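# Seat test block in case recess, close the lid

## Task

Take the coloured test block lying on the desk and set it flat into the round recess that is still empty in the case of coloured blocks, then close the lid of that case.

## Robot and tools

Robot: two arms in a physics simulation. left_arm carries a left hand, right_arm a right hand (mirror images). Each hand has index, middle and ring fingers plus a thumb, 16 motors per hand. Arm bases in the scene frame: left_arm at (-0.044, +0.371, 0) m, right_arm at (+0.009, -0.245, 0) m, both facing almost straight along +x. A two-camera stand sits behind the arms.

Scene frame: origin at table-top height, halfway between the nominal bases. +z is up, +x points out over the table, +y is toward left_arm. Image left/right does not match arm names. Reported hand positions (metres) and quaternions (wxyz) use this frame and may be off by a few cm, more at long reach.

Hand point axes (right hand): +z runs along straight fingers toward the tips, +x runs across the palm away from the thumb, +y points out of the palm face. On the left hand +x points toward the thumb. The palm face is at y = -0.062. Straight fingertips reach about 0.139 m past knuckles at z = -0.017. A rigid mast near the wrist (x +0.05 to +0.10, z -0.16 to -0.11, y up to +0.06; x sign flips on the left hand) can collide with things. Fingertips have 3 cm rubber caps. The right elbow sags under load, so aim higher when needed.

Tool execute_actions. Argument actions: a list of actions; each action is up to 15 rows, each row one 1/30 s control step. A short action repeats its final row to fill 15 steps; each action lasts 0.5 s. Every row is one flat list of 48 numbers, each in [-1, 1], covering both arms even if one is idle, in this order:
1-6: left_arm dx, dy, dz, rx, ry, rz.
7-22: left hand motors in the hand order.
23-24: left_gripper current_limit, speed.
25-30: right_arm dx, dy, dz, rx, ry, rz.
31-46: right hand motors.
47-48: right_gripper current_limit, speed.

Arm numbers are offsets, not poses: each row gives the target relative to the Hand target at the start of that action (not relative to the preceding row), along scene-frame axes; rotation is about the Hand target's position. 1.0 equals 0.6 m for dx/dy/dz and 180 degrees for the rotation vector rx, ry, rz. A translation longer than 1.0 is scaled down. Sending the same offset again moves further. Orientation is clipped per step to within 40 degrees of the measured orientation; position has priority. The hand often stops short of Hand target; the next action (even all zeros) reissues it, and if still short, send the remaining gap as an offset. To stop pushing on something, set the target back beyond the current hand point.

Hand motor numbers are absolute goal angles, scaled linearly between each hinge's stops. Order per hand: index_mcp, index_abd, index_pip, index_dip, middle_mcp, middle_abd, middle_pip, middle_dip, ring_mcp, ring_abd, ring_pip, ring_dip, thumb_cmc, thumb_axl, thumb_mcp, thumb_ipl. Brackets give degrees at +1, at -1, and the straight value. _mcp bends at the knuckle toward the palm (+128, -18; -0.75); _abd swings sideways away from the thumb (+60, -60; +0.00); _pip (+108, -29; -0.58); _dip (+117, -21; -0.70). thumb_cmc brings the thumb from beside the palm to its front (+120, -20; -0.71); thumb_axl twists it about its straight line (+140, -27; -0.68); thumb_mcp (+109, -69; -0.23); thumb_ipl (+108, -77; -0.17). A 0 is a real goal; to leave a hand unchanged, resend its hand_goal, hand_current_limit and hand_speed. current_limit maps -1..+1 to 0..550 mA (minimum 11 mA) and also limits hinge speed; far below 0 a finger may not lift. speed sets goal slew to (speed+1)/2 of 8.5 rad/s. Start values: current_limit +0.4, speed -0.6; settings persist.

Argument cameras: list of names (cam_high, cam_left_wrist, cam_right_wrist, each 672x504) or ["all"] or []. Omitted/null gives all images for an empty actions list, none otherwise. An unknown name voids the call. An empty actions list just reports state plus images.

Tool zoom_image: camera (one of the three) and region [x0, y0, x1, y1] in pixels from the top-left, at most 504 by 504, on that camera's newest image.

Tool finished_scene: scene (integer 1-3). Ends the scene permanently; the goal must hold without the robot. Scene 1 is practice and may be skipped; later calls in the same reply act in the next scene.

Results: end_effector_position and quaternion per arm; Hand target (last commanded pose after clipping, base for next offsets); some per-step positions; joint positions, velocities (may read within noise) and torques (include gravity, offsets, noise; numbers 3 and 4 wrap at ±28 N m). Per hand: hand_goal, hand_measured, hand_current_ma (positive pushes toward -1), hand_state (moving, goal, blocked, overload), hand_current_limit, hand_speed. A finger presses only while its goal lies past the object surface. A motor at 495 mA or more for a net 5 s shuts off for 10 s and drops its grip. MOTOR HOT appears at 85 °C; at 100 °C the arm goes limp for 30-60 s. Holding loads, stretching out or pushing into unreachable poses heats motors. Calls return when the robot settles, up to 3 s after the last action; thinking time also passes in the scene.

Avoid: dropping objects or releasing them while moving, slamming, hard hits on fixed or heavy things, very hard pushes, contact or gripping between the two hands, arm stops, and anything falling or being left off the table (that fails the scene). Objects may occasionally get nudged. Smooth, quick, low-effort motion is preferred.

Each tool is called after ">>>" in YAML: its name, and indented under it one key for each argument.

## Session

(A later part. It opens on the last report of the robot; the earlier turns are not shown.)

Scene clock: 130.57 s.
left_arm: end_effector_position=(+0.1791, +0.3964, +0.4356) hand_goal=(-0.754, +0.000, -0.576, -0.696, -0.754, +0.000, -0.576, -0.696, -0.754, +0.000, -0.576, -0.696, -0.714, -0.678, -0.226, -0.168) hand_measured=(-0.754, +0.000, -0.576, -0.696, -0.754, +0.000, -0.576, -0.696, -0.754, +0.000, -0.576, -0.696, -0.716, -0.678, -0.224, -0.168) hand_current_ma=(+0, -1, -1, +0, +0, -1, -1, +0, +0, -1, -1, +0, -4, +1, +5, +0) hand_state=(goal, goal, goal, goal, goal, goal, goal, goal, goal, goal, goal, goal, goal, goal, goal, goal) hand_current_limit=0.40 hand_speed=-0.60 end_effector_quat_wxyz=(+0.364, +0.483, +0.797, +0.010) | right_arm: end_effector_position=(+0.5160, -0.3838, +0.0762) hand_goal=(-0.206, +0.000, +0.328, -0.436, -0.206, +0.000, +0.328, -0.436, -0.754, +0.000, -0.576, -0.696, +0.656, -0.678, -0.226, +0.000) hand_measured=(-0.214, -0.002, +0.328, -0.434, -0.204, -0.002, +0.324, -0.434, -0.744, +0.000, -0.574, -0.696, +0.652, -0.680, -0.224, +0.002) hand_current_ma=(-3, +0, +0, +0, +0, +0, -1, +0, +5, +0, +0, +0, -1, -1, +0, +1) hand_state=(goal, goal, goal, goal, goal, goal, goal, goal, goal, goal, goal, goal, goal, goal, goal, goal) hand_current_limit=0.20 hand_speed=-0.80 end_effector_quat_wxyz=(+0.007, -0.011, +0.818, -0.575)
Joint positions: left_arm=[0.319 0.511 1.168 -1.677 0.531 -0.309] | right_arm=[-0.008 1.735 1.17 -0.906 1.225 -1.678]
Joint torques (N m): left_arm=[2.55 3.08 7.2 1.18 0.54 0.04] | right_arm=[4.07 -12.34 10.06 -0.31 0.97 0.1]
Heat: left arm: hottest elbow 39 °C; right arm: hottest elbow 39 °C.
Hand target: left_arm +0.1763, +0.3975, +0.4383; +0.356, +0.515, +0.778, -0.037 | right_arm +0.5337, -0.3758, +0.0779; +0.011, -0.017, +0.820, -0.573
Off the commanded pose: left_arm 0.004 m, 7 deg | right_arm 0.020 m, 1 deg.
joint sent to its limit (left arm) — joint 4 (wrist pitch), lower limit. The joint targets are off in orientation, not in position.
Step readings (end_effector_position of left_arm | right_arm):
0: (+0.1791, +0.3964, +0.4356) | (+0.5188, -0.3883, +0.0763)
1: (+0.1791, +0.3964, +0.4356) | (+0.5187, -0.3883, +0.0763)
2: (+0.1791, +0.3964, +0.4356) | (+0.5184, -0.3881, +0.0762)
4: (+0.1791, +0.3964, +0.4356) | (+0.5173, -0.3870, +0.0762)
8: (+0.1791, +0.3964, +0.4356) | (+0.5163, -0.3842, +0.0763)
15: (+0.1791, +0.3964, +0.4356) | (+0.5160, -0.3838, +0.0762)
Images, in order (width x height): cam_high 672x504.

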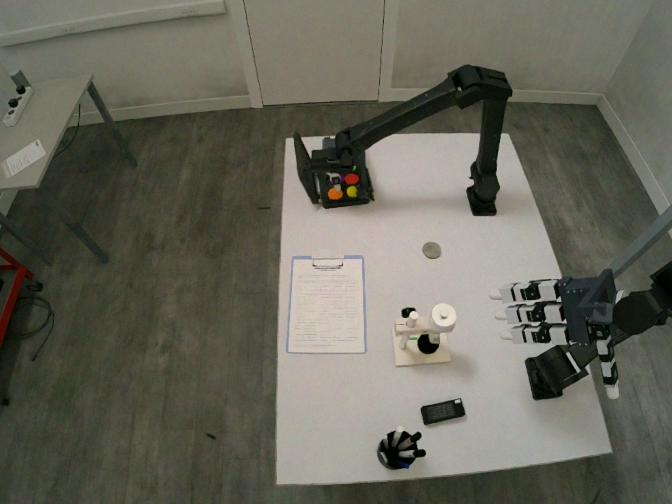

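>>> execute_actions:
  actions:
    - [[0,0,0,0,0,0,-0.754,0,-0.576,-0.696,-0.754,0,-0.576,-0.696,-0.754,0,-0.576,-0.696,-0.714,-0.678,-0.226,-0.168,0.4,-0.6,-0.018,0.0,0.0,0,0,0,-0.18,0,0.328,-0.46,-0.18,0,0.328,-0.46,-0.754,0,-0.576,-0.696,0.657,-0.678,-0.1,0.03,0.2,-0.8]]
    - [[0,0,0,0,0,0,-0.754,0,-0.576,-0.696,-0.754,0,-0.576,-0.696,-0.754,0,-0.576,-0.696,-0.714,-0.678,-0.226,-0.168,0.4,-0.6,0.0,0.0,0.0,0,0,0,-0.151,0,0.328,-0.493,-0.151,0,0.328,-0.493,-0.754,0,-0.576,-0.696,0.657,-0.678,0.0,0.08,0.2,-0.8]]
  cameras: ["cam_high","cam_right_wrist"]

>>> zoom_image:
  camera: "cam_high"
  region: [305, 160, 365, 215]

>>> zoom_image:
  camera: "cam_right_wrist"
  region: [450, 0, 672, 200]

Scene clock: 132.27 s.
left_arm: end_effector_position=(+0.1791, +0.3964, +0.4356) hand_goal=(-0.754, +0.000, -0.576, -0.696, -0.754, +0.000, -0.576, -0.696, -0.754, +0.000, -0.576, -0.696, -0.714, -0.678, -0.226, -0.168) hand_measured=(-0.754, +0.000, -0.576, -0.696, -0.754, +0.000, -0.576, -0.696, -0.754, +0.000, -0.576, -0.696, -0.716, -0.678, -0.224, -0.168) hand_current_ma=(+0, -1, -1, +0, +0, -1, -1, +0, +0, -1, -1, +0, -4, +1, +5, +0) hand_state=(goal, goal, goal, goal, goal, goal, goal, goal, goal, goal, goal, goal, goal, goal, goal, goal) hand_current_limit=0.40 hand_speed=-0.60 end_effector_quat_wxyz=(+0.364, +0.483, +0.797, +0.010) | right_arm: end_effector_position=(+0.5163, -0.3838, +0.0770) hand_goal=(-0.152, +0.000, +0.328, -0.494, -0.152, +0.000, +0.328, -0.494, -0.754, +0.000, -0.576, -0.696, +0.656, -0.678, +0.000, +0.080) hand_measured=(-0.196, +0.002, +0.330, -0.482, -0.176, +0.000, +0.324, -0.492, -0.744, +0.000, -0.574, -0.696, +0.652, -0.680, -0.118, +0.030) hand_current_ma=(-59, +0, +0, +5, -21, +0, -1, +0, +5, +0, +0, +0, -1, -1, -330, -106) hand_state=(blocked, goal, goal, goal, blocked, goal, goal, goal, goal, goal, goal, goal, goal, goal, blocked, blocked) hand_current_limit=0.20 hand_speed=-0.80 end_effector_quat_wxyz=(+0.008, -0.011, +0.816, -0.578)
Joint positions: left_arm=[0.319 0.511 1.168 -1.677 0.531 -0.309] | right_arm=[-0.006 1.735 1.17 -0.906 1.23 -1.676]
Joint torques (N m): left_arm=[2.73 3.43 7.24 1.24 0.53 0.04] | right_arm=[2.78 -14.74 8.09 -0.08 0.72 0.08]
Heat: left arm: hottest elbow 39 °C; right arm: hottest elbow 39 °C.
Hand target: left_arm +0.1763, +0.3975, +0.4383; +0.356, +0.515, +0.778, -0.037 | right_arm +0.5230, -0.3758, +0.0779; +0.011, -0.017, +0.820, -0.573
Off the commanded pose: left_arm 0.004 m, 7 deg | right_arm 0.011 m, 1 deg.
joint sent to its limit (left arm) — joint 4 (wrist pitch), lower limit. The joint targets are off in orientation, not in position.
Step readings (end_effector_position of left_arm | right_arm):
0: (+0.1791, +0.3964, +0.4356) | (+0.5160, -0.3838, +0.0762)
1: (+0.1791, +0.3964, +0.4356) | (+0.5160, -0.3838, +0.0762)
2: (+0.1791, +0.3964, +0.4356) | (+0.5160, -0.3839, +0.0763)
4: (+0.1791, +0.3964, +0.4356) | (+0.5161, -0.3841, +0.0765)
8: (+0.1791, +0.3964, +0.4356) | (+0.5161, -0.3841, +0.0766)
15: (+0.1791, +0.3964, +0.4356) | (+0.5161, -0.3841, +0.0766)
16: (+0.1791, +0.3964, +0.4356) | (+0.5161, -0.3841, +0.0766)
17: (+0.1791, +0.3964, +0.4356) | (+0.5161, -0.3842, +0.0766)
19: (+0.1791, +0.3964, +0.4356) | (+0.5161, -0.3842, +0.0768)
23: (+0.1791, +0.3964, +0.4356) | (+0.5163, -0.3838, +0.0770)
30: (+0.1791, +0.3964, +0.4356) | (+0.5163, -0.3838, +0.0770)
Images, in order (width x height): cam_high 672x504, cam_right_wrist 672x504.

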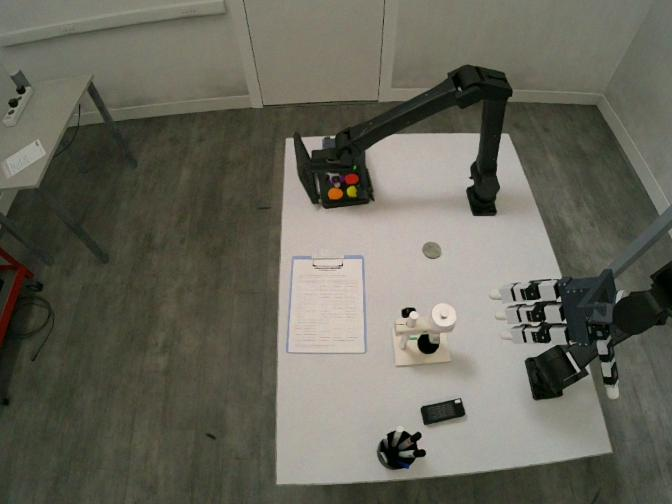

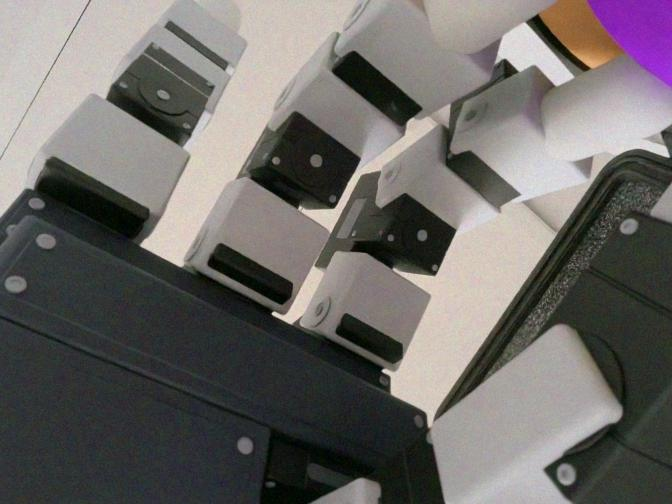

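Scaled by 8.400.

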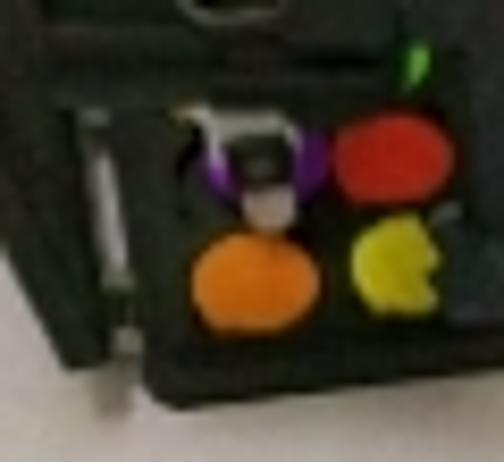

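Scaled by 2.270.

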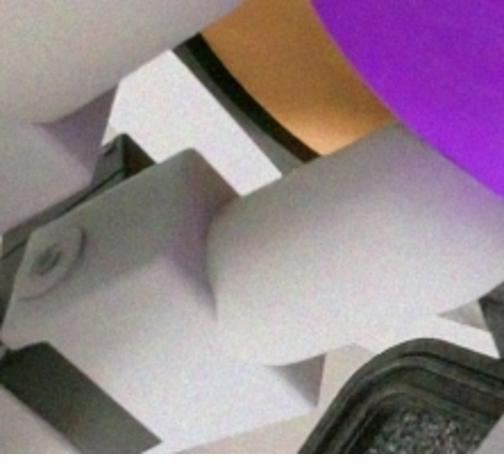

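>>> execute_actions:
  actions:
    - [[0,0,0,0,0,0,-0.754,0,-0.576,-0.696,-0.754,0,-0.576,-0.696,-0.754,0,-0.576,-0.696,-0.714,-0.678,-0.226,-0.168,0.4,-0.6,0.0,0.0,0.0,0,0,0,-0.11,0,0.328,-0.53,-0.11,0,0.328,-0.53,-0.754,0,-0.576,-0.696,0.657,-0.678,0.0,0.08,0.2,-0.8]]
    - [[0,0,0,0,0,0,-0.754,0,-0.576,-0.696,-0.754,0,-0.576,-0.696,-0.754,0,-0.576,-0.696,-0.714,-0.678,-0.226,-0.168,0.4,-0.6,0.0,0.0,0.05,0,0,0,-0.11,0,0.328,-0.53,-0.11,0,0.328,-0.53,-0.754,0,-0.576,-0.696,0.657,-0.678,0.0,0.08,0.2,-0.8]]
    - [[0,0,0,0,0,0,-0.754,0,-0.576,-0.696,-0.754,0,-0.576,-0.696,-0.754,0,-0.576,-0.696,-0.714,-0.678,-0.226,-0.168,0.4,-0.6,0.02,0.0,0.05,0,0,0,-0.11,0,0.328,-0.53,-0.11,0,0.328,-0.53,-0.754,0,-0.576,-0.696,0.657,-0.678,0.0,0.08,0.2,-0.8]]
  cameras: ["cam_high","cam_right_wrist"]

>>> zoom_image:
  camera: "cam_high"
  region: [305, 150, 365, 205]

>>> zoom_image:
  camera: "cam_right_wrist"
  region: [450, 0, 672, 200]

Scene clock: 134.50 s.
left_arm: end_effector_position=(+0.1791, +0.3964, +0.4356) hand_goal=(-0.754, +0.000, -0.576, -0.696, -0.754, +0.000, -0.576, -0.696, -0.754, +0.000, -0.576, -0.696, -0.714, -0.678, -0.226, -0.168) hand_measured=(-0.754, +0.000, -0.576, -0.696, -0.754, +0.000, -0.576, -0.696, -0.754, +0.000, -0.576, -0.696, -0.716, -0.678, -0.224, -0.168) hand_current_ma=(+0, -1, -1, +0, +0, -1, -1, +0, +0, -1, -1, +0, -4, +1, +5, +0) hand_state=(goal, goal, goal, goal, goal, goal, goal, goal, goal, goal, goal, goal, goal, goal, goal, goal) hand_current_limit=0.40 hand_speed=-0.60 end_effector_quat_wxyz=(+0.364, +0.483, +0.797, +0.010) | right_arm: end_effector_position=(+0.5104, -0.3798, +0.1038) hand_goal=(-0.110, +0.000, +0.328, -0.530, -0.110, +0.000, +0.328, -0.530, -0.754, +0.000, -0.576, -0.696, +0.656, -0.678, +0.000, +0.080) hand_measured=(-0.180, -0.008, +0.306, -0.540, -0.162, +0.000, +0.308, -0.538, -0.744, +0.000, -0.574, -0.696, +0.654, -0.680, -0.104, +0.030) hand_current_ma=(-126, -3, -15, -4, -77, +0, -14, -4, +5, +0, +0, +0, -1, -1, -330, -106) hand_state=(blocked, goal, blocked, goal, blocked, goal, goal, goal, goal, goal, goal, goal, goal, goal, blocked, blocked) hand_current_limit=0.20 hand_speed=-0.80 end_effector_quat_wxyz=(-0.021, -0.037, +0.820, -0.571)
Joint positions: left_arm=[0.319 0.511 1.168 -1.677 0.531 -0.309] | right_arm=[-0.002 1.715 1.235 -1.061 1.217 -1.685]
Joint torques (N m): left_arm=[2.61 3.08 7.19 1.25 0.53 0.04] | right_arm=[2.55 -16.97 11.12 -0.16 1.29 0.09]
Heat: left arm: hottest elbow 39 °C; right arm: hottest elbow 39 °C.
Hand target: left_arm +0.1763, +0.3975, +0.4383; +0.356, +0.515, +0.778, -0.037 | right_arm +0.5350, -0.3756, +0.1377; +0.011, -0.017, +0.820, -0.573
Off the commanded pose: left_arm 0.004 m, 7 deg | right_arm 0.042 m, 4 deg.
joint sent to its limit (left arm) — joint 4 (wrist pitch), lower limit. The joint targets are off in orientation, not in position.
Step readings (end_effector_position of left_arm | right_arm):
0: (+0.1791, +0.3964, +0.4356) | (+0.5163, -0.3838, +0.0770)
1: (+0.1791, +0.3964, +0.4356) | (+0.5163, -0.3838, +0.0770)
2: (+0.1791, +0.3964, +0.4356) | (+0.5162, -0.3839, +0.0771)
4: (+0.1791, +0.3964, +0.4356) | (+0.5162, -0.3843, +0.0774)
8: (+0.1791, +0.3964, +0.4356) | (+0.5163, -0.3841, +0.0775)
15: (+0.1791, +0.3964, +0.4356) | (+0.5163, -0.3841, +0.0775)
16: (+0.1791, +0.3964, +0.4356) | (+0.5161, -0.3841, +0.0775)
17: (+0.1791, +0.3964, +0.4356) | (+0.5154, -0.3841, +0.0777)
19: (+0.1791, +0.3964, +0.4356) | (+0.5134, -0.3833, +0.0789)
23: (+0.1791, +0.3964, +0.4356) | (+0.5082, -0.3813, +0.0804)
30: (+0.1791, +0.3964, +0.4356) | (+0.5048, -0.3805, +0.0806)
31: (+0.1791, +0.3964, +0.4356) | (+0.5047, -0.3805, +0.0808)
32: (+0.1791, +0.3964, +0.4356) | (+0.5045, -0.3803, +0.0814)
34: (+0.1791, +0.3964, +0.4356) | (+0.5036, -0.3798, +0.0839)
38: (+0.1791, +0.3964, +0.4356) | (+0.5071, -0.3798, +0.0931)
45: (+0.1791, +0.3964, +0.4356) | (+0.5120, -0.3798, +0.1039)
Images, in order (width x height): cam_high 672x504, cam_right_wrist 672x504.

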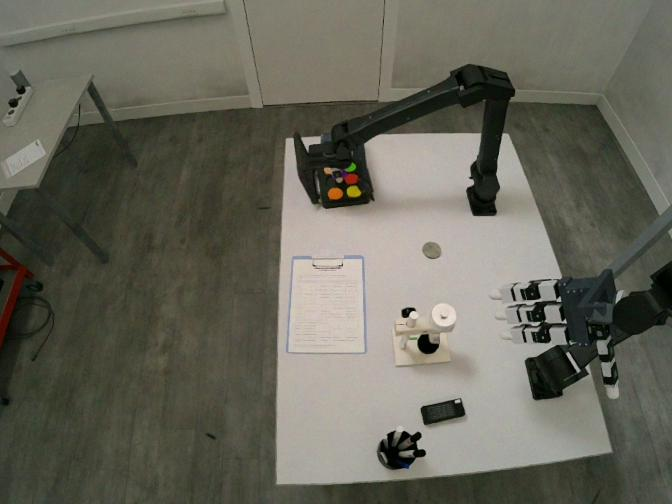

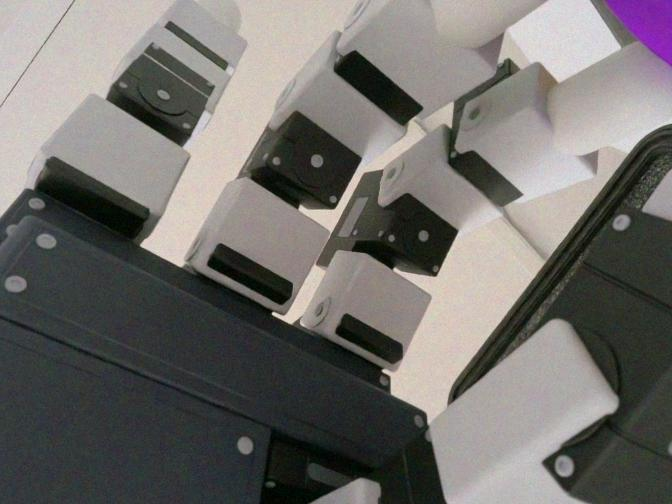

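Scaled by 8.400.

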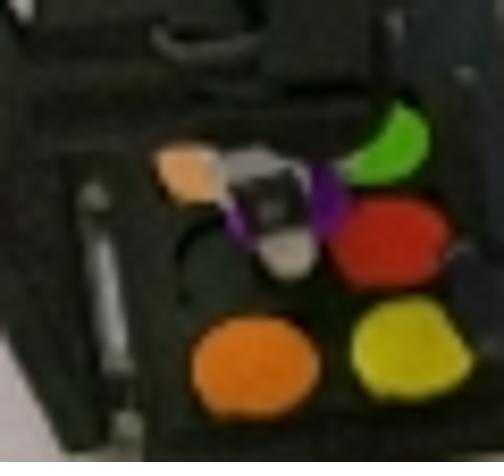

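Scaled by 2.270.

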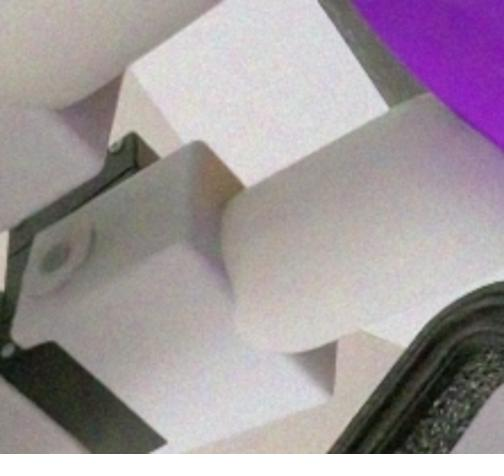

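>>> execute_actions:
  actions:
    - [[0,0,0,0,0,0,-0.754,0,-0.576,-0.696,-0.754,0,-0.576,-0.696,-0.754,0,-0.576,-0.696,-0.714,-0.678,-0.226,-0.168,0.4,-0.6,0.01,0.0,0.04,0,0,0,-0.11,0,0.328,-0.53,-0.11,0,0.328,-0.53,-0.754,0,-0.576,-0.696,0.657,-0.678,0.0,0.08,0.2,-0.8]]
    - [[0,0,0,0,0,0,-0.754,0,-0.576,-0.696,-0.754,0,-0.576,-0.696,-0.754,0,-0.576,-0.696,-0.714,-0.678,-0.226,-0.168,0.4,-0.6,-0.01,-0.004,-0.05,0,0,0,-0.11,0,0.328,-0.53,-0.11,0,0.328,-0.53,-0.754,0,-0.576,-0.696,0.657,-0.678,0.0,0.08,0.2,-0.8]]
    - [[0,0,0,0,0,0,-0.754,0,-0.576,-0.696,-0.754,0,-0.576,-0.696,-0.754,0,-0.576,-0.696,-0.714,-0.678,-0.226,-0.168,0.4,-0.6,0,0,-0.05,0,0,0,-0.11,0,0.328,-0.53,-0.11,0,0.328,-0.53,-0.754,0,-0.576,-0.696,0.657,-0.678,0.0,0.08,0.2,-0.8]]
  cameras: ["cam_high"]

>>> zoom_image:
  camera: "cam_high"
  region: [305, 160, 365, 215]

Scene clock: 137.03 s.
left_arm: end_effector_position=(+0.1791, +0.3964, +0.4356) hand_goal=(-0.754, +0.000, -0.576, -0.696, -0.754, +0.000, -0.576, -0.696, -0.754, +0.000, -0.576, -0.696, -0.714, -0.678, -0.226, -0.168) hand_measured=(-0.754, +0.000, -0.576, -0.696, -0.754, +0.000, -0.576, -0.696, -0.754, +0.000, -0.576, -0.696, -0.716, -0.678, -0.224, -0.168) hand_current_ma=(+0, -1, -1, +0, +0, -1, -1, +0, +0, -1, -1, +0, -4, +1, +5, +0) hand_state=(goal, goal, goal, goal, goal, goal, goal, goal, goal, goal, goal, goal, goal, goal, goal, goal) hand_current_limit=0.40 hand_speed=-0.60 end_effector_quat_wxyz=(+0.364, +0.483, +0.797, +0.010) | right_arm: end_effector_position=(+0.5343, -0.3797, +0.1097) hand_goal=(-0.110, +0.000, +0.328, -0.530, -0.110, +0.000, +0.328, -0.530, -0.754, +0.000, -0.576, -0.696, +0.656, -0.678, +0.000, +0.080) hand_measured=(-0.180, -0.008, +0.306, -0.540, -0.162, +0.002, +0.308, -0.538, -0.744, +0.000, -0.574, -0.696, +0.652, -0.680, -0.104, +0.030) hand_current_ma=(-126, -3, -16, -4, -77, +0, -14, -4, +5, +0, +0, +0, -1, -1, -330, -106) hand_state=(blocked, goal, blocked, goal, blocked, goal, goal, goal, goal, goal, goal, goal, goal, goal, blocked, blocked) hand_current_limit=0.20 hand_speed=-0.80 end_effector_quat_wxyz=(+0.013, -0.013, +0.820, -0.572)
Joint positions: left_arm=[0.319 0.511 1.168 -1.677 0.531 -0.309] | right_arm=[-0.002 1.724 1.258 -0.99 1.216 -1.685]
Joint torques (N m): left_arm=[2.78 3.37 7.27 1.21 0.53 0.05] | right_arm=[2.26 -14.15 6.91 1.14 1.32 0.07]
Heat: left arm: hottest elbow 39 °C; right arm: hottest elbow 39 °C.
Hand target: left_arm +0.1763, +0.3975, +0.4383; +0.356, +0.515, +0.778, -0.037 | right_arm +0.5350, -0.3780, +0.1018; +0.012, -0.017, +0.820, -0.572
Off the commanded pose: left_arm 0.004 m, 7 deg | right_arm 0.008 m, 1 deg.
joint sent to its limit (left arm) — joint 4 (wrist pitch), lower limit. The joint targets are off in orientation, not in position.
Step readings (end_effector_position of left_arm | right_arm):
0: (+0.1791, +0.3964, +0.4356) | (+0.5104, -0.3798, +0.1038)
1: (+0.1791, +0.3964, +0.4356) | (+0.5105, -0.3798, +0.1039)
2: (+0.1791, +0.3964, +0.4356) | (+0.5101, -0.3797, +0.1045)
4: (+0.1791, +0.3964, +0.4356) | (+0.5100, -0.3796, +0.1070)
8: (+0.1791, +0.3964, +0.4356) | (+0.5151, -0.3796, +0.1169)
15: (+0.1791, +0.3964, +0.4356) | (+0.5188, -0.3796, +0.1261)
16: (+0.1791, +0.3964, +0.4356) | (+0.5185, -0.3796, +0.1261)
17: (+0.1791, +0.3964, +0.4356) | (+0.5186, -0.3796, +0.1261)
19: (+0.1791, +0.3964, +0.4356) | (+0.5208, -0.3796, +0.1263)
23: (+0.1791, +0.3964, +0.4356) | (+0.5269, -0.3797, +0.1270)
30: (+0.1791, +0.3964, +0.4356) | (+0.5302, -0.3797, +0.1275)
31: (+0.1791, +0.3964, +0.4356) | (+0.5305, -0.3797, +0.1275)
32: (+0.1791, +0.3964, +0.4356) | (+0.5316, -0.3797, +0.1275)
34: (+0.1791, +0.3964, +0.4356) | (+0.5340, -0.3797, +0.1263)
38: (+0.1791, +0.3964, +0.4356) | (+0.5339, -0.3797, +0.1188)
45: (+0.1791, +0.3964, +0.4356) | (+0.5335, -0.3797, +0.1096)
Images, in order (width x height): cam_high 672x504.

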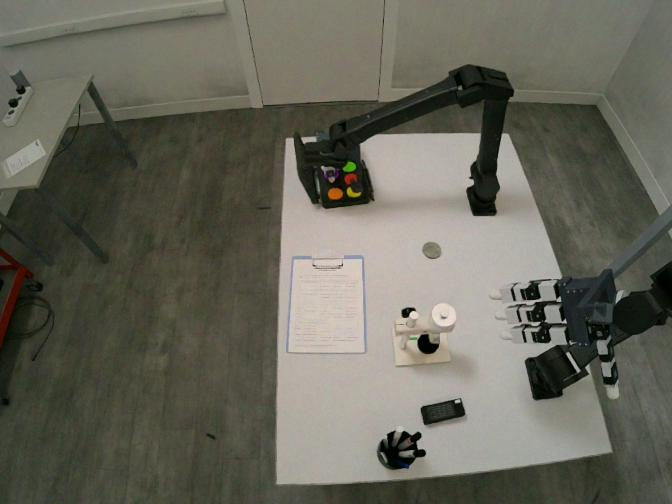

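Scaled by 8.400.

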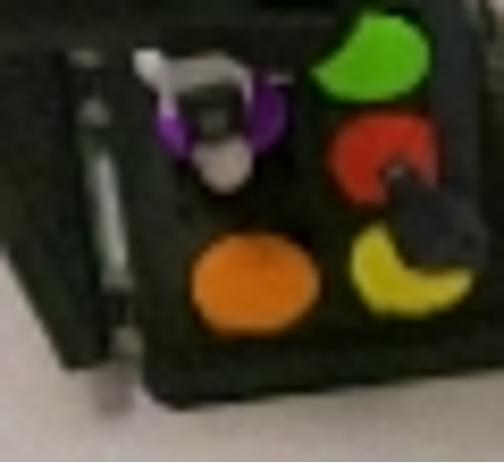

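>>> zoom_image:
  camera: "cam_high"
  region: [318, 160, 348, 200]

Scaled by 12.600.

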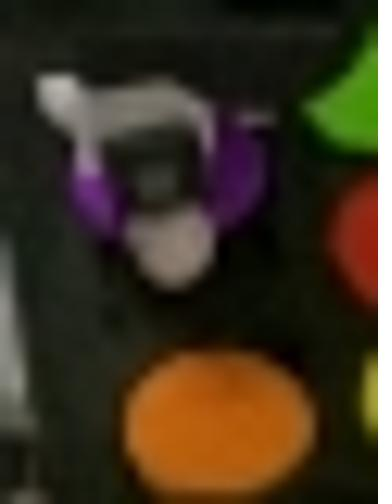

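>>> execute_actions:
  actions:
    - [[0,0,0,0,0,0,-0.754,0,-0.576,-0.696,-0.754,0,-0.576,-0.696,-0.754,0,-0.576,-0.696,-0.714,-0.678,-0.226,-0.168,0.4,-0.6,-0.01,0,-0.025,0,0,0,-0.11,0,0.328,-0.53,-0.11,0,0.328,-0.53,-0.754,0,-0.576,-0.696,0.657,-0.678,0.0,0.08,0.2,-0.8]]
    - [[0,0,0,0,0,0,-0.754,0,-0.576,-0.696,-0.754,0,-0.576,-0.696,-0.754,0,-0.576,-0.696,-0.714,-0.678,-0.226,-0.168,0.4,-0.6,0,0,-0.018,0,0,0,-0.11,0,0.328,-0.53,-0.11,0,0.328,-0.53,-0.754,0,-0.576,-0.696,0.657,-0.678,0.0,0.08,0.2,-0.8]]
  cameras: ["cam_high"]

>>> zoom_image:
  camera: "cam_high"
  region: [318, 160, 348, 200]

Scene clock: 139.03 s.
left_arm: end_effector_position=(+0.1791, +0.3964, +0.4356) hand_goal=(-0.754, +0.000, -0.576, -0.696, -0.754, +0.000, -0.576, -0.696, -0.754, +0.000, -0.576, -0.696, -0.714, -0.678, -0.226, -0.168) hand_measured=(-0.754, +0.000, -0.576, -0.696, -0.754, +0.000, -0.576, -0.696, -0.754, +0.000, -0.576, -0.696, -0.716, -0.678, -0.224, -0.168) hand_current_ma=(+0, -1, -1, +0, +0, -1, -1, +0, +0, -1, -1, +0, -4, +1, +5, +0) hand_state=(goal, goal, goal, goal, goal, goal, goal, goal, goal, goal, goal, goal, goal, goal, goal, goal) hand_current_limit=0.40 hand_speed=-0.60 end_effector_quat_wxyz=(+0.364, +0.483, +0.797, +0.010) | right_arm: end_effector_position=(+0.5291, -0.3797, +0.0848) hand_goal=(-0.110, +0.000, +0.328, -0.530, -0.110, +0.000, +0.328, -0.530, -0.754, +0.000, -0.576, -0.696, +0.656, -0.678, +0.000, +0.080) hand_measured=(-0.180, -0.008, +0.306, -0.540, -0.162, +0.002, +0.308, -0.538, -0.744, +0.000, -0.574, -0.696, +0.652, -0.680, -0.104, +0.030) hand_current_ma=(-126, -3, -16, -4, -77, +0, -14, -4, +5, +0, +0, +0, -1, -1, -330, -106) hand_state=(blocked, goal, blocked, goal, blocked, goal, goal, goal, goal, goal, goal, goal, goal, goal, blocked, blocked) hand_current_limit=0.20 hand_speed=-0.80 end_effector_quat_wxyz=(+0.014, -0.012, +0.820, -0.572)
Joint positions: left_arm=[0.319 0.511 1.168 -1.677 0.531 -0.309] | right_arm=[-0.002 1.743 1.209 -0.92 1.216 -1.685]
Joint torques (N m): left_arm=[2.43 3.19 7.3 1.26 0.53 0.03] | right_arm=[2.26 -14.27 6.39 1.07 1.32 0.03]
Heat: left arm: hottest elbow 39 °C; right arm: hottest elbow 39 °C.
Hand target: left_arm +0.1763, +0.3975, +0.4383; +0.356, +0.515, +0.778, -0.037 | right_arm +0.5291, -0.3780, +0.0761; +0.012, -0.017, +0.820, -0.572
Off the commanded pose: left_arm 0.004 m, 7 deg | right_arm 0.009 m, 1 deg.
joint sent to its limit (left arm) — joint 4 (wrist pitch), lower limit. The joint targets are off in orientation, not in position.
Step readings (end_effector_position of left_arm | right_arm):
0: (+0.1791, +0.3964, +0.4356) | (+0.5343, -0.3797, +0.1097)
1: (+0.1791, +0.3964, +0.4356) | (+0.5343, -0.3797, +0.1097)
2: (+0.1791, +0.3964, +0.4356) | (+0.5346, -0.3797, +0.1093)
4: (+0.1791, +0.3964, +0.4356) | (+0.5339, -0.3797, +0.1066)
8: (+0.1791, +0.3964, +0.4356) | (+0.5287, -0.3797, +0.0986)
15: (+0.1791, +0.3964, +0.4356) | (+0.5284, -0.3797, +0.0952)
16: (+0.1791, +0.3964, +0.4356) | (+0.5287, -0.3797, +0.0953)
17: (+0.1791, +0.3964, +0.4356) | (+0.5289, -0.3797, +0.0950)
19: (+0.1791, +0.3964, +0.4356) | (+0.5300, -0.3797, +0.0945)
23: (+0.1791, +0.3964, +0.4356) | (+0.5296, -0.3797, +0.0898)
30: (+0.1791, +0.3964, +0.4356) | (+0.5289, -0.3797, +0.0848)
Images, in order (width x height): cam_high 672x504.

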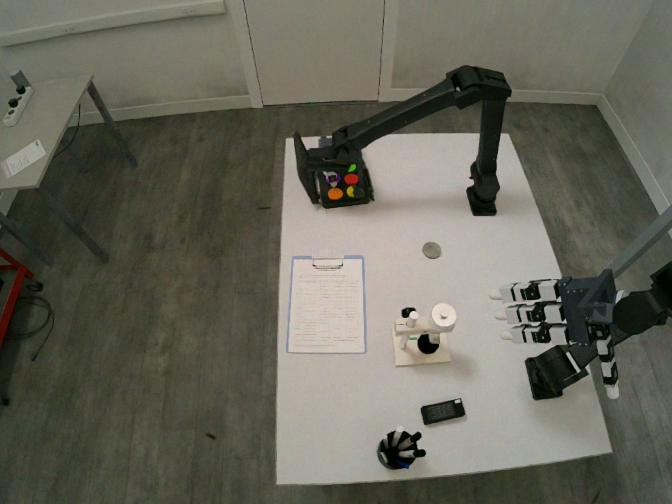

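Scaled by 12.600.

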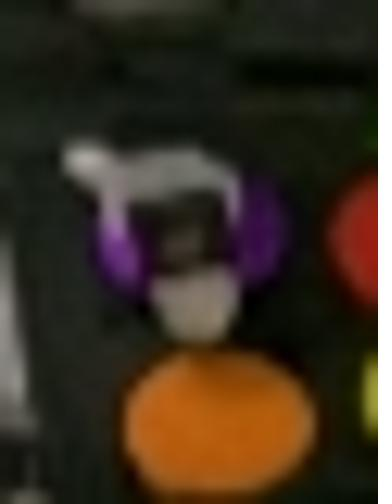

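>>> execute_actions:
  actions:
    - [[0,0,0,0,0,0,-0.754,0,-0.576,-0.696,-0.754,0,-0.576,-0.696,-0.754,0,-0.576,-0.696,-0.714,-0.678,-0.226,-0.168,0.4,-0.6,0.003,0,-0.014,0,0,0,-0.11,0,0.328,-0.53,-0.11,0,0.328,-0.53,-0.754,0,-0.576,-0.696,0.657,-0.678,0.0,0.08,0.2,-0.8]]
  cameras: ["cam_high"]

>>> zoom_image:
  camera: "cam_high"
  region: [318, 160, 348, 200]

Scene clock: 140.00 s.
left_arm: end_effector_position=(+0.1791, +0.3964, +0.4356) hand_goal=(-0.754, +0.000, -0.576, -0.696, -0.754, +0.000, -0.576, -0.696, -0.754, +0.000, -0.576, -0.696, -0.714, -0.678, -0.226, -0.168) hand_measured=(-0.754, +0.000, -0.576, -0.696, -0.754, +0.000, -0.576, -0.696, -0.754, +0.000, -0.576, -0.696, -0.716, -0.678, -0.224, -0.168) hand_current_ma=(+0, -1, -1, +0, +0, -1, -1, +0, +0, -1, -1, +0, -4, +1, +5, +0) hand_state=(goal, goal, goal, goal, goal, goal, goal, goal, goal, goal, goal, goal, goal, goal, goal, goal) hand_current_limit=0.40 hand_speed=-0.60 end_effector_quat_wxyz=(+0.364, +0.483, +0.797, +0.010) | right_arm: end_effector_position=(+0.5319, -0.3800, +0.0811) hand_goal=(-0.110, +0.000, +0.328, -0.530, -0.110, +0.000, +0.328, -0.530, -0.754, +0.000, -0.576, -0.696, +0.656, -0.678, +0.000, +0.080) hand_measured=(-0.178, -0.004, +0.306, -0.540, -0.162, +0.004, +0.308, -0.538, -0.744, +0.000, -0.574, -0.696, +0.652, -0.680, -0.104, +0.030) hand_current_ma=(-124, -1, -16, -4, -77, +1, -14, -4, +5, +0, +0, +0, -1, -1, -330, -106) hand_state=(blocked, goal, blocked, goal, blocked, goal, goal, goal, goal, goal, goal, goal, goal, goal, blocked, blocked) hand_current_limit=0.20 hand_speed=-0.80 end_effector_quat_wxyz=(+0.017, -0.010, +0.819, -0.573)
Joint positions: left_arm=[0.319 0.511 1.168 -1.677 0.531 -0.309] | right_arm=[-0.002 1.752 1.209 -0.905 1.218 -1.686]
Joint torques (N m): left_arm=[2.43 3.02 7.21 1.28 0.53 0.05] | right_arm=[1.79 -13.8 6.04 1.24 1.21 0.04]
Heat: left arm: hottest elbow 39 °C; right arm: hottest elbow 39 °C.
Hand target: left_arm +0.1763, +0.3975, +0.4383; +0.356, +0.515, +0.778, -0.037 | right_arm +0.5309, -0.3781, +0.0677; +0.011, -0.017, +0.820, -0.573
Off the commanded pose: left_arm 0.004 m, 7 deg | right_arm 0.014 m, 1 deg.
joint sent to its limit (left arm) — joint 4 (wrist pitch), lower limit. The joint targets are off in orientation, not in position.
Step readings (end_effector_position of left_arm | right_arm):
0: (+0.1791, +0.3964, +0.4356) | (+0.5291, -0.3797, +0.0848)
1: (+0.1791, +0.3964, +0.4356) | (+0.5292, -0.3797, +0.0848)
2: (+0.1791, +0.3964, +0.4356) | (+0.5294, -0.3797, +0.0847)
4: (+0.1791, +0.3964, +0.4356) | (+0.5306, -0.3797, +0.0841)
8: (+0.1791, +0.3964, +0.4356) | (+0.5319, -0.3797, +0.0810)
15: (+0.1791, +0.3964, +0.4356) | (+0.5319, -0.3800, +0.0811)
Images, in order (width x height): cam_high 672x504.

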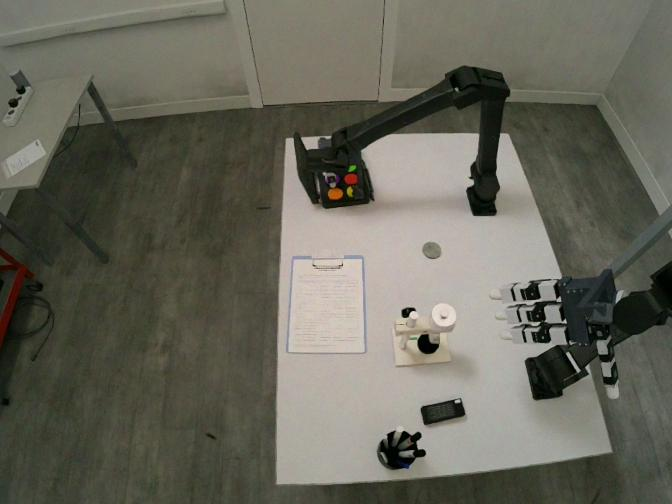

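Scaled by 12.600.

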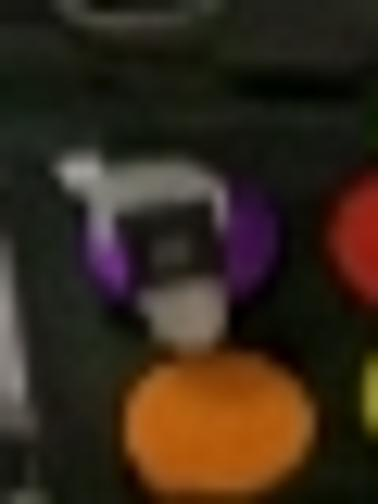

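>>> execute_actions:
  actions:
    - [[0,0,0,0,0,0,-0.754,0,-0.576,-0.696,-0.754,0,-0.576,-0.696,-0.754,0,-0.576,-0.696,-0.714,-0.678,-0.226,-0.168,0.4,-0.6,0.0,0,0.01,0,0,0,-0.11,0,0.328,-0.53,-0.11,0,0.328,-0.53,-0.754,0,-0.576,-0.696,0.657,-0.678,0.0,0.08,0.2,-0.8]]
  cameras: ["cam_high"]

>>> zoom_image:
  camera: "cam_high"
  region: [318, 160, 348, 200]

Scene clock: 141.10 s.
left_arm: end_effector_position=(+0.1791, +0.3964, +0.4356) hand_goal=(-0.754, +0.000, -0.576, -0.696, -0.754, +0.000, -0.576, -0.696, -0.754, +0.000, -0.576, -0.696, -0.714, -0.678, -0.226, -0.168) hand_measured=(-0.754, +0.000, -0.576, -0.696, -0.754, +0.000, -0.576, -0.696, -0.754, +0.000, -0.576, -0.696, -0.716, -0.678, -0.224, -0.168) hand_current_ma=(+0, -1, -1, +0, +0, -1, -1, +0, +0, -1, -1, +0, -4, +1, +5, +0) hand_state=(goal, goal, goal, goal, goal, goal, goal, goal, goal, goal, goal, goal, goal, goal, goal, goal) hand_current_limit=0.40 hand_speed=-0.60 end_effector_quat_wxyz=(+0.364, +0.483, +0.797, +0.010) | right_arm: end_effector_position=(+0.5319, -0.3800, +0.0811) hand_goal=(-0.110, +0.000, +0.328, -0.530, -0.110, +0.000, +0.328, -0.530, -0.754, +0.000, -0.576, -0.696, +0.656, -0.678, +0.000, +0.080) hand_measured=(-0.178, -0.004, +0.306, -0.540, -0.162, +0.004, +0.308, -0.538, -0.744, +0.000, -0.574, -0.696, +0.652, -0.680, -0.104, +0.030) hand_current_ma=(-124, -1, -16, -4, -77, +1, -14, -4, +5, +0, +0, +0, -1, -1, -330, -106) hand_state=(blocked, goal, blocked, goal, blocked, goal, goal, goal, goal, goal, goal, goal, goal, goal, blocked, blocked) hand_current_limit=0.20 hand_speed=-0.80 end_effector_quat_wxyz=(+0.017, -0.010, +0.819, -0.573)
Joint positions: left_arm=[0.319 0.511 1.168 -1.677 0.531 -0.309] | right_arm=[-0.002 1.752 1.209 -0.905 1.218 -1.686]
Joint torques (N m): left_arm=[2.67 2.96 7.32 1.31 0.52 0.03] | right_arm=[1.55 -14.74 6.56 0.91 1.2 0.02]
Heat: left arm: hottest elbow 39 °C; right arm: hottest elbow 39 °C.
Hand target: left_arm +0.1763, +0.3975, +0.4383; +0.356, +0.515, +0.778, -0.037 | right_arm +0.5309, -0.3781, +0.0737; +0.012, -0.017, +0.820, -0.573
Off the commanded pose: left_arm 0.004 m, 7 deg | right_arm 0.008 m, 1 deg.
joint sent to its limit (left arm) — joint 4 (wrist pitch), lower limit. The joint targets are off in orientation, not in position.
Step readings (end_effector_position of left_arm | right_arm):
0: (+0.1791, +0.3964, +0.4356) | (+0.5319, -0.3800, +0.0811)
1: (+0.1791, +0.3964, +0.4356) | (+0.5319, -0.3800, +0.0811)
2: (+0.1791, +0.3964, +0.4356) | (+0.5319, -0.3800, +0.0811)
4: (+0.1791, +0.3964, +0.4356) | (+0.5319, -0.3800, +0.0811)
8: (+0.1791, +0.3964, +0.4356) | (+0.5319, -0.3800, +0.0811)
15: (+0.1791, +0.3964, +0.4356) | (+0.5319, -0.3800, +0.0811)
Images, in order (width x height): cam_high 672x504.

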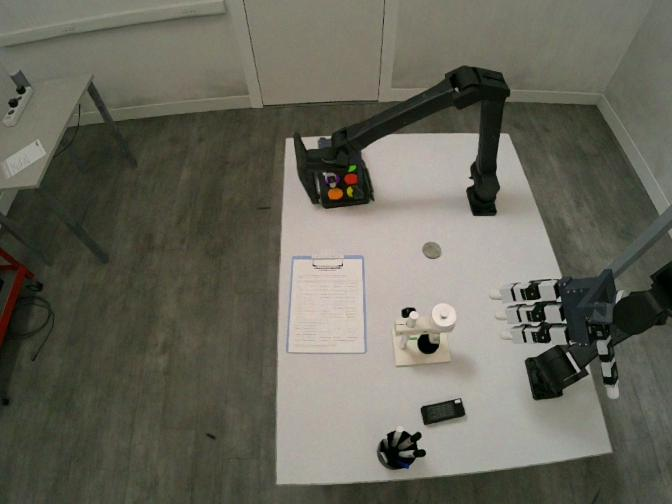

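Scaled by 12.600.

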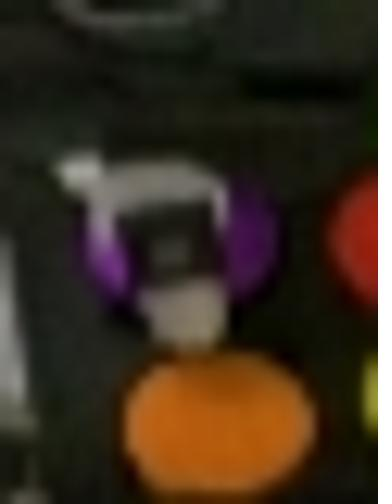

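>>> execute_actions:
  actions:
    - [[0,0,0,0,0,0,-0.754,0,-0.576,-0.696,-0.754,0,-0.576,-0.696,-0.754,0,-0.576,-0.696,-0.714,-0.678,-0.226,-0.168,0.4,-0.6,-0.004,0,0.005,0,0,0,-0.11,0,0.328,-0.53,-0.11,0,0.328,-0.53,-0.754,0,-0.576,-0.696,0.657,-0.678,0.0,0.08,0.2,-0.8]]
  cameras: ["cam_high"]

>>> zoom_image:
  camera: "cam_high"
  region: [318, 160, 348, 200]

Scene clock: 141.97 s.
left_arm: end_effector_position=(+0.1791, +0.3964, +0.4356) hand_goal=(-0.754, +0.000, -0.576, -0.696, -0.754, +0.000, -0.576, -0.696, -0.754, +0.000, -0.576, -0.696, -0.714, -0.678, -0.226, -0.168) hand_measured=(-0.754, +0.000, -0.576, -0.696, -0.754, +0.000, -0.576, -0.696, -0.754, +0.000, -0.576, -0.696, -0.716, -0.678, -0.224, -0.168) hand_current_ma=(+0, -1, -1, +0, +0, -1, -1, +0, +0, -1, -1, +0, -4, +1, +5, +0) hand_state=(goal, goal, goal, goal, goal, goal, goal, goal, goal, goal, goal, goal, goal, goal, goal, goal) hand_current_limit=0.40 hand_speed=-0.60 end_effector_quat_wxyz=(+0.364, +0.483, +0.797, +0.010) | right_arm: end_effector_position=(+0.5319, -0.3800, +0.0811) hand_goal=(-0.110, +0.000, +0.328, -0.530, -0.110, +0.000, +0.328, -0.530, -0.754, +0.000, -0.576, -0.696, +0.656, -0.678, +0.000, +0.080) hand_measured=(-0.178, -0.004, +0.306, -0.540, -0.162, +0.004, +0.308, -0.538, -0.744, +0.000, -0.574, -0.696, +0.652, -0.680, -0.104, +0.030) hand_current_ma=(-124, -1, -16, -4, -77, +1, -14, -4, +5, +0, +0, +0, -1, -1, -330, -106) hand_state=(blocked, goal, blocked, goal, blocked, goal, goal, goal, goal, goal, goal, goal, goal, goal, blocked, blocked) hand_current_limit=0.20 hand_speed=-0.80 end_effector_quat_wxyz=(+0.017, -0.010, +0.819, -0.573)
Joint positions: left_arm=[0.319 0.511 1.168 -1.677 0.531 -0.309] | right_arm=[-0.002 1.752 1.209 -0.905 1.218 -1.686]
Joint torques (N m): left_arm=[2.73 2.9 7.28 1.26 0.53 0.05] | right_arm=[2.67 -15.03 6.09 0.24 1.23 0]
Heat: left arm: hottest elbow 39 °C; right arm: hottest elbow 39 °C.
Hand target: left_arm +0.1763, +0.3975, +0.4383; +0.356, +0.515, +0.778, -0.037 | right_arm +0.5285, -0.3781, +0.0767; +0.012, -0.017, +0.820, -0.573
Off the commanded pose: left_arm 0.004 m, 7 deg | right_arm 0.006 m, 1 deg.
joint sent to its limit (left arm) — joint 4 (wrist pitch), lower limit. The joint targets are off in orientation, not in position.
Step readings (end_effector_position of left_arm | right_arm):
0: (+0.1791, +0.3964, +0.4356) | (+0.5319, -0.3800, +0.0811)
1: (+0.1791, +0.3964, +0.4356) | (+0.5319, -0.3800, +0.0811)
2: (+0.1791, +0.3964, +0.4356) | (+0.5319, -0.3800, +0.0811)
4: (+0.1791, +0.3964, +0.4356) | (+0.5319, -0.3800, +0.0811)
8: (+0.1791, +0.3964, +0.4356) | (+0.5319, -0.3800, +0.0811)
15: (+0.1791, +0.3964, +0.4356) | (+0.5319, -0.3800, +0.0811)
Images, in order (width x height): cam_high 672x504.

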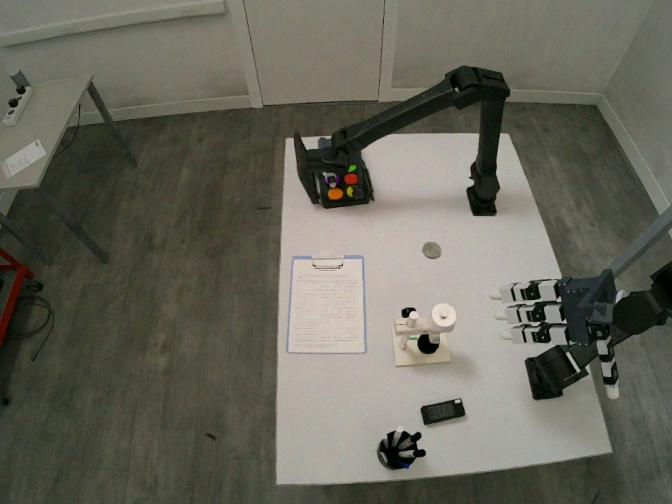

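Scaled by 12.600.

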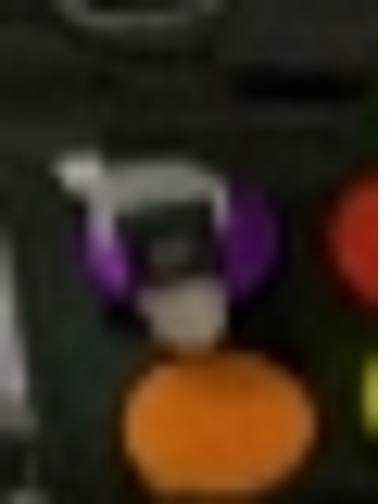

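>>> execute_actions:
  actions:
    - [[0,0,0,0,0,0,-0.754,0,-0.576,-0.696,-0.754,0,-0.576,-0.696,-0.754,0,-0.576,-0.696,-0.714,-0.678,-0.226,-0.168,0.4,-0.6,-0.003,0,0.002,0,0,0,-0.11,0,0.328,-0.53,-0.11,0,0.328,-0.53,-0.754,0,-0.576,-0.696,0.657,-0.678,0.0,0.08,0.2,-0.8]]
  cameras: []

Scene clock: 142.93 s.
left_arm: end_effector_position=(+0.1791, +0.3964, +0.4356) hand_goal=(-0.754, +0.000, -0.576, -0.696, -0.754, +0.000, -0.576, -0.696, -0.754, +0.000, -0.576, -0.696, -0.714, -0.678, -0.226, -0.168) hand_measured=(-0.754, +0.000, -0.576, -0.696, -0.754, +0.000, -0.576, -0.696, -0.754, +0.000, -0.576, -0.696, -0.716, -0.678, -0.224, -0.168) hand_current_ma=(+0, -1, -1, +0, +0, -1, -1, +0, +0, -1, -1, +0, -4, +1, +5, +0) hand_state=(goal, goal, goal, goal, goal, goal, goal, goal, goal, goal, goal, goal, goal, goal, goal, goal) hand_current_limit=0.40 hand_speed=-0.60 end_effector_quat_wxyz=(+0.364, +0.483, +0.797, +0.010) | right_arm: end_effector_position=(+0.5319, -0.3800, +0.0811) hand_goal=(-0.110, +0.000, +0.328, -0.530, -0.110, +0.000, +0.328, -0.530, -0.754, +0.000, -0.576, -0.696, +0.656, -0.678, +0.000, +0.080) hand_measured=(-0.178, -0.004, +0.306, -0.540, -0.162, +0.004, +0.308, -0.538, -0.744, +0.000, -0.574, -0.696, +0.652, -0.680, -0.104, +0.030) hand_current_ma=(-124, -1, -16, -4, -77, +1, -14, -4, +5, +0, +0, +0, -1, -1, -330, -106) hand_state=(blocked, goal, blocked, goal, blocked, goal, goal, goal, goal, goal, goal, goal, goal, goal, blocked, blocked) hand_current_limit=0.20 hand_speed=-0.80 end_effector_quat_wxyz=(+0.017, -0.010, +0.819, -0.573)
Joint positions: left_arm=[0.319 0.511 1.168 -1.677 0.531 -0.309] | right_arm=[-0.002 1.752 1.209 -0.905 1.218 -1.686]
Joint torques (N m): left_arm=[2.43 3.37 7.21 1.2 0.52 0.06] | right_arm=[2.32 -15.68 6.02 0.32 1.24 0.09]
Heat: left arm: hottest elbow 39 °C; right arm: hottest elbow 39 °C.
Hand target: left_arm +0.1763, +0.3975, +0.4383; +0.356, +0.515, +0.778, -0.037 | right_arm +0.5267, -0.3781, +0.0779; +0.012, -0.017, +0.820, -0.573
Off the commanded pose: left_arm 0.004 m, 7 deg | right_arm 0.006 m, 1 deg.
joint sent to its limit (left arm) — joint 4 (wrist pitch), lower limit. The joint targets are off in orientation, not in position.
Step readings (end_effector_position of left_arm | right_arm):
0: (+0.1791, +0.3964, +0.4356) | (+0.5319, -0.3800, +0.0811)
1: (+0.1791, +0.3964, +0.4356) | (+0.5319, -0.3800, +0.0811)
2: (+0.1791, +0.3964, +0.4356) | (+0.5319, -0.3800, +0.0811)
4: (+0.1791, +0.3964, +0.4356) | (+0.5319, -0.3800, +0.0811)
8: (+0.1791, +0.3964, +0.4356) | (+0.5319, -0.3800, +0.0811)
15: (+0.1791, +0.3964, +0.4356) | (+0.5319, -0.3800, +0.0811)
No camera images: "cameras" was empty.

>>> execute_actions:
  actions:
    - [[0,0,0,0,0,0,-0.754,0,-0.576,-0.696,-0.754,0,-0.576,-0.696,-0.754,0,-0.576,-0.696,-0.714,-0.678,-0.226,-0.168,0.4,-0.6,-0.004,0,0.003,0,0,0,-0.11,0,0.328,-0.53,-0.11,0,0.328,-0.53,-0.754,0,-0.576,-0.696,0.657,-0.678,0.0,0.08,0.2,-0.8]]
  cameras: ["cam_high"]

>>> zoom_image:
  camera: "cam_high"
  region: [318, 160, 348, 200]

Scene clock: 143.80 s.
left_arm: end_effector_position=(+0.1791, +0.3964, +0.4356) hand_goal=(-0.754, +0.000, -0.576, -0.696, -0.754, +0.000, -0.576, -0.696, -0.754, +0.000, -0.576, -0.696, -0.714, -0.678, -0.226, -0.168) hand_measured=(-0.754, +0.000, -0.576, -0.696, -0.754, +0.000, -0.576, -0.696, -0.754, +0.000, -0.576, -0.696, -0.716, -0.678, -0.224, -0.168) hand_current_ma=(+0, -1, -1, +0, +0, -1, -1, +0, +0, -1, -1, +0, -4, +1, +5, +0) hand_state=(goal, goal, goal, goal, goal, goal, goal, goal, goal, goal, goal, goal, goal, goal, goal, goal) hand_current_limit=0.40 hand_speed=-0.60 end_effector_quat_wxyz=(+0.364, +0.483, +0.797, +0.010) | right_arm: end_effector_position=(+0.5311, -0.3802, +0.0806) hand_goal=(-0.110, +0.000, +0.328, -0.530, -0.110, +0.000, +0.328, -0.530, -0.754, +0.000, -0.576, -0.696, +0.656, -0.678, +0.000, +0.080) hand_measured=(-0.178, -0.004, +0.306, -0.540, -0.162, +0.004, +0.308, -0.538, -0.744, +0.000, -0.574, -0.696, +0.652, -0.680, -0.104, +0.030) hand_current_ma=(-124, -1, -16, -4, -77, +1, -14, -4, +5, +0, +0, +0, -1, -1, -330, -106) hand_state=(blocked, goal, blocked, goal, blocked, goal, goal, goal, goal, goal, goal, goal, goal, goal, blocked, blocked) hand_current_limit=0.20 hand_speed=-0.80 end_effector_quat_wxyz=(+0.016, -0.011, +0.819, -0.574)
Joint positions: left_arm=[0.319 0.511 1.168 -1.677 0.531 -0.309] | right_arm=[-0.002 1.752 1.207 -0.905 1.22 -1.686]
Joint torques (N m): left_arm=[2.78 3.14 7.19 1.18 0.52 0.05] | right_arm=[2.26 -16.38 5.81 0.38 1.13 -0.01]
Heat: left arm: hottest elbow 39 °C; right arm: hottest elbow 39 °C.
Hand target: left_arm +0.1763, +0.3975, +0.4383; +0.356, +0.515, +0.778, -0.037 | right_arm +0.5242, -0.3780, +0.0796; +0.011, -0.017, +0.820, -0.572
Off the commanded pose: left_arm 0.004 m, 7 deg | right_arm 0.007 m, 1 deg.
joint sent to its limit (left arm) — joint 4 (wrist pitch), lower limit. The joint targets are off in orientation, not in position.
Step readings (end_effector_position of left_arm | right_arm):
0: (+0.1791, +0.3964, +0.4356) | (+0.5319, -0.3800, +0.0811)
1: (+0.1791, +0.3964, +0.4356) | (+0.5319, -0.3800, +0.0811)
2: (+0.1791, +0.3964, +0.4356) | (+0.5319, -0.3800, +0.0811)
4: (+0.1791, +0.3964, +0.4356) | (+0.5314, -0.3800, +0.0807)
8: (+0.1791, +0.3964, +0.4356) | (+0.5311, -0.3802, +0.0806)
15: (+0.1791, +0.3964, +0.4356) | (+0.5311, -0.3802, +0.0806)
Images, in order (width x height): cam_high 672x504.

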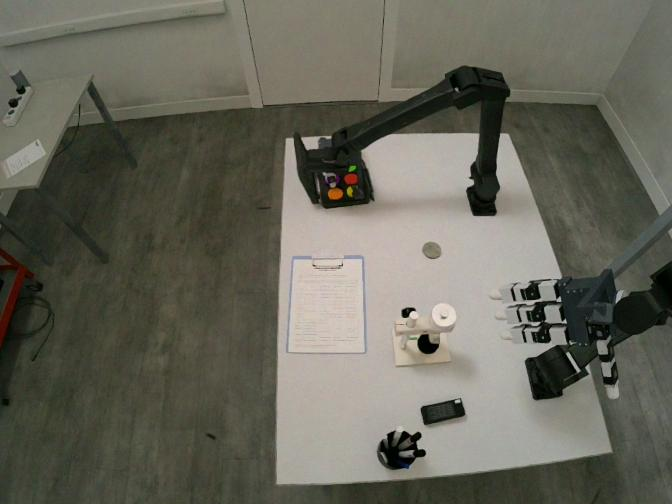

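Scaled by 12.600.

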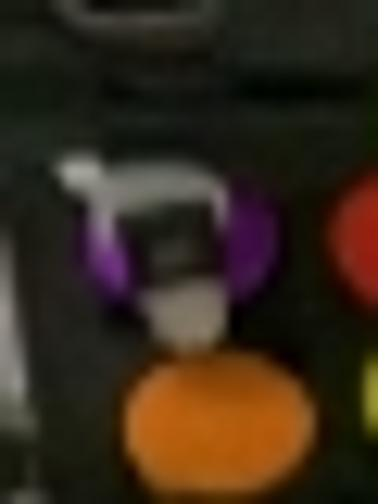

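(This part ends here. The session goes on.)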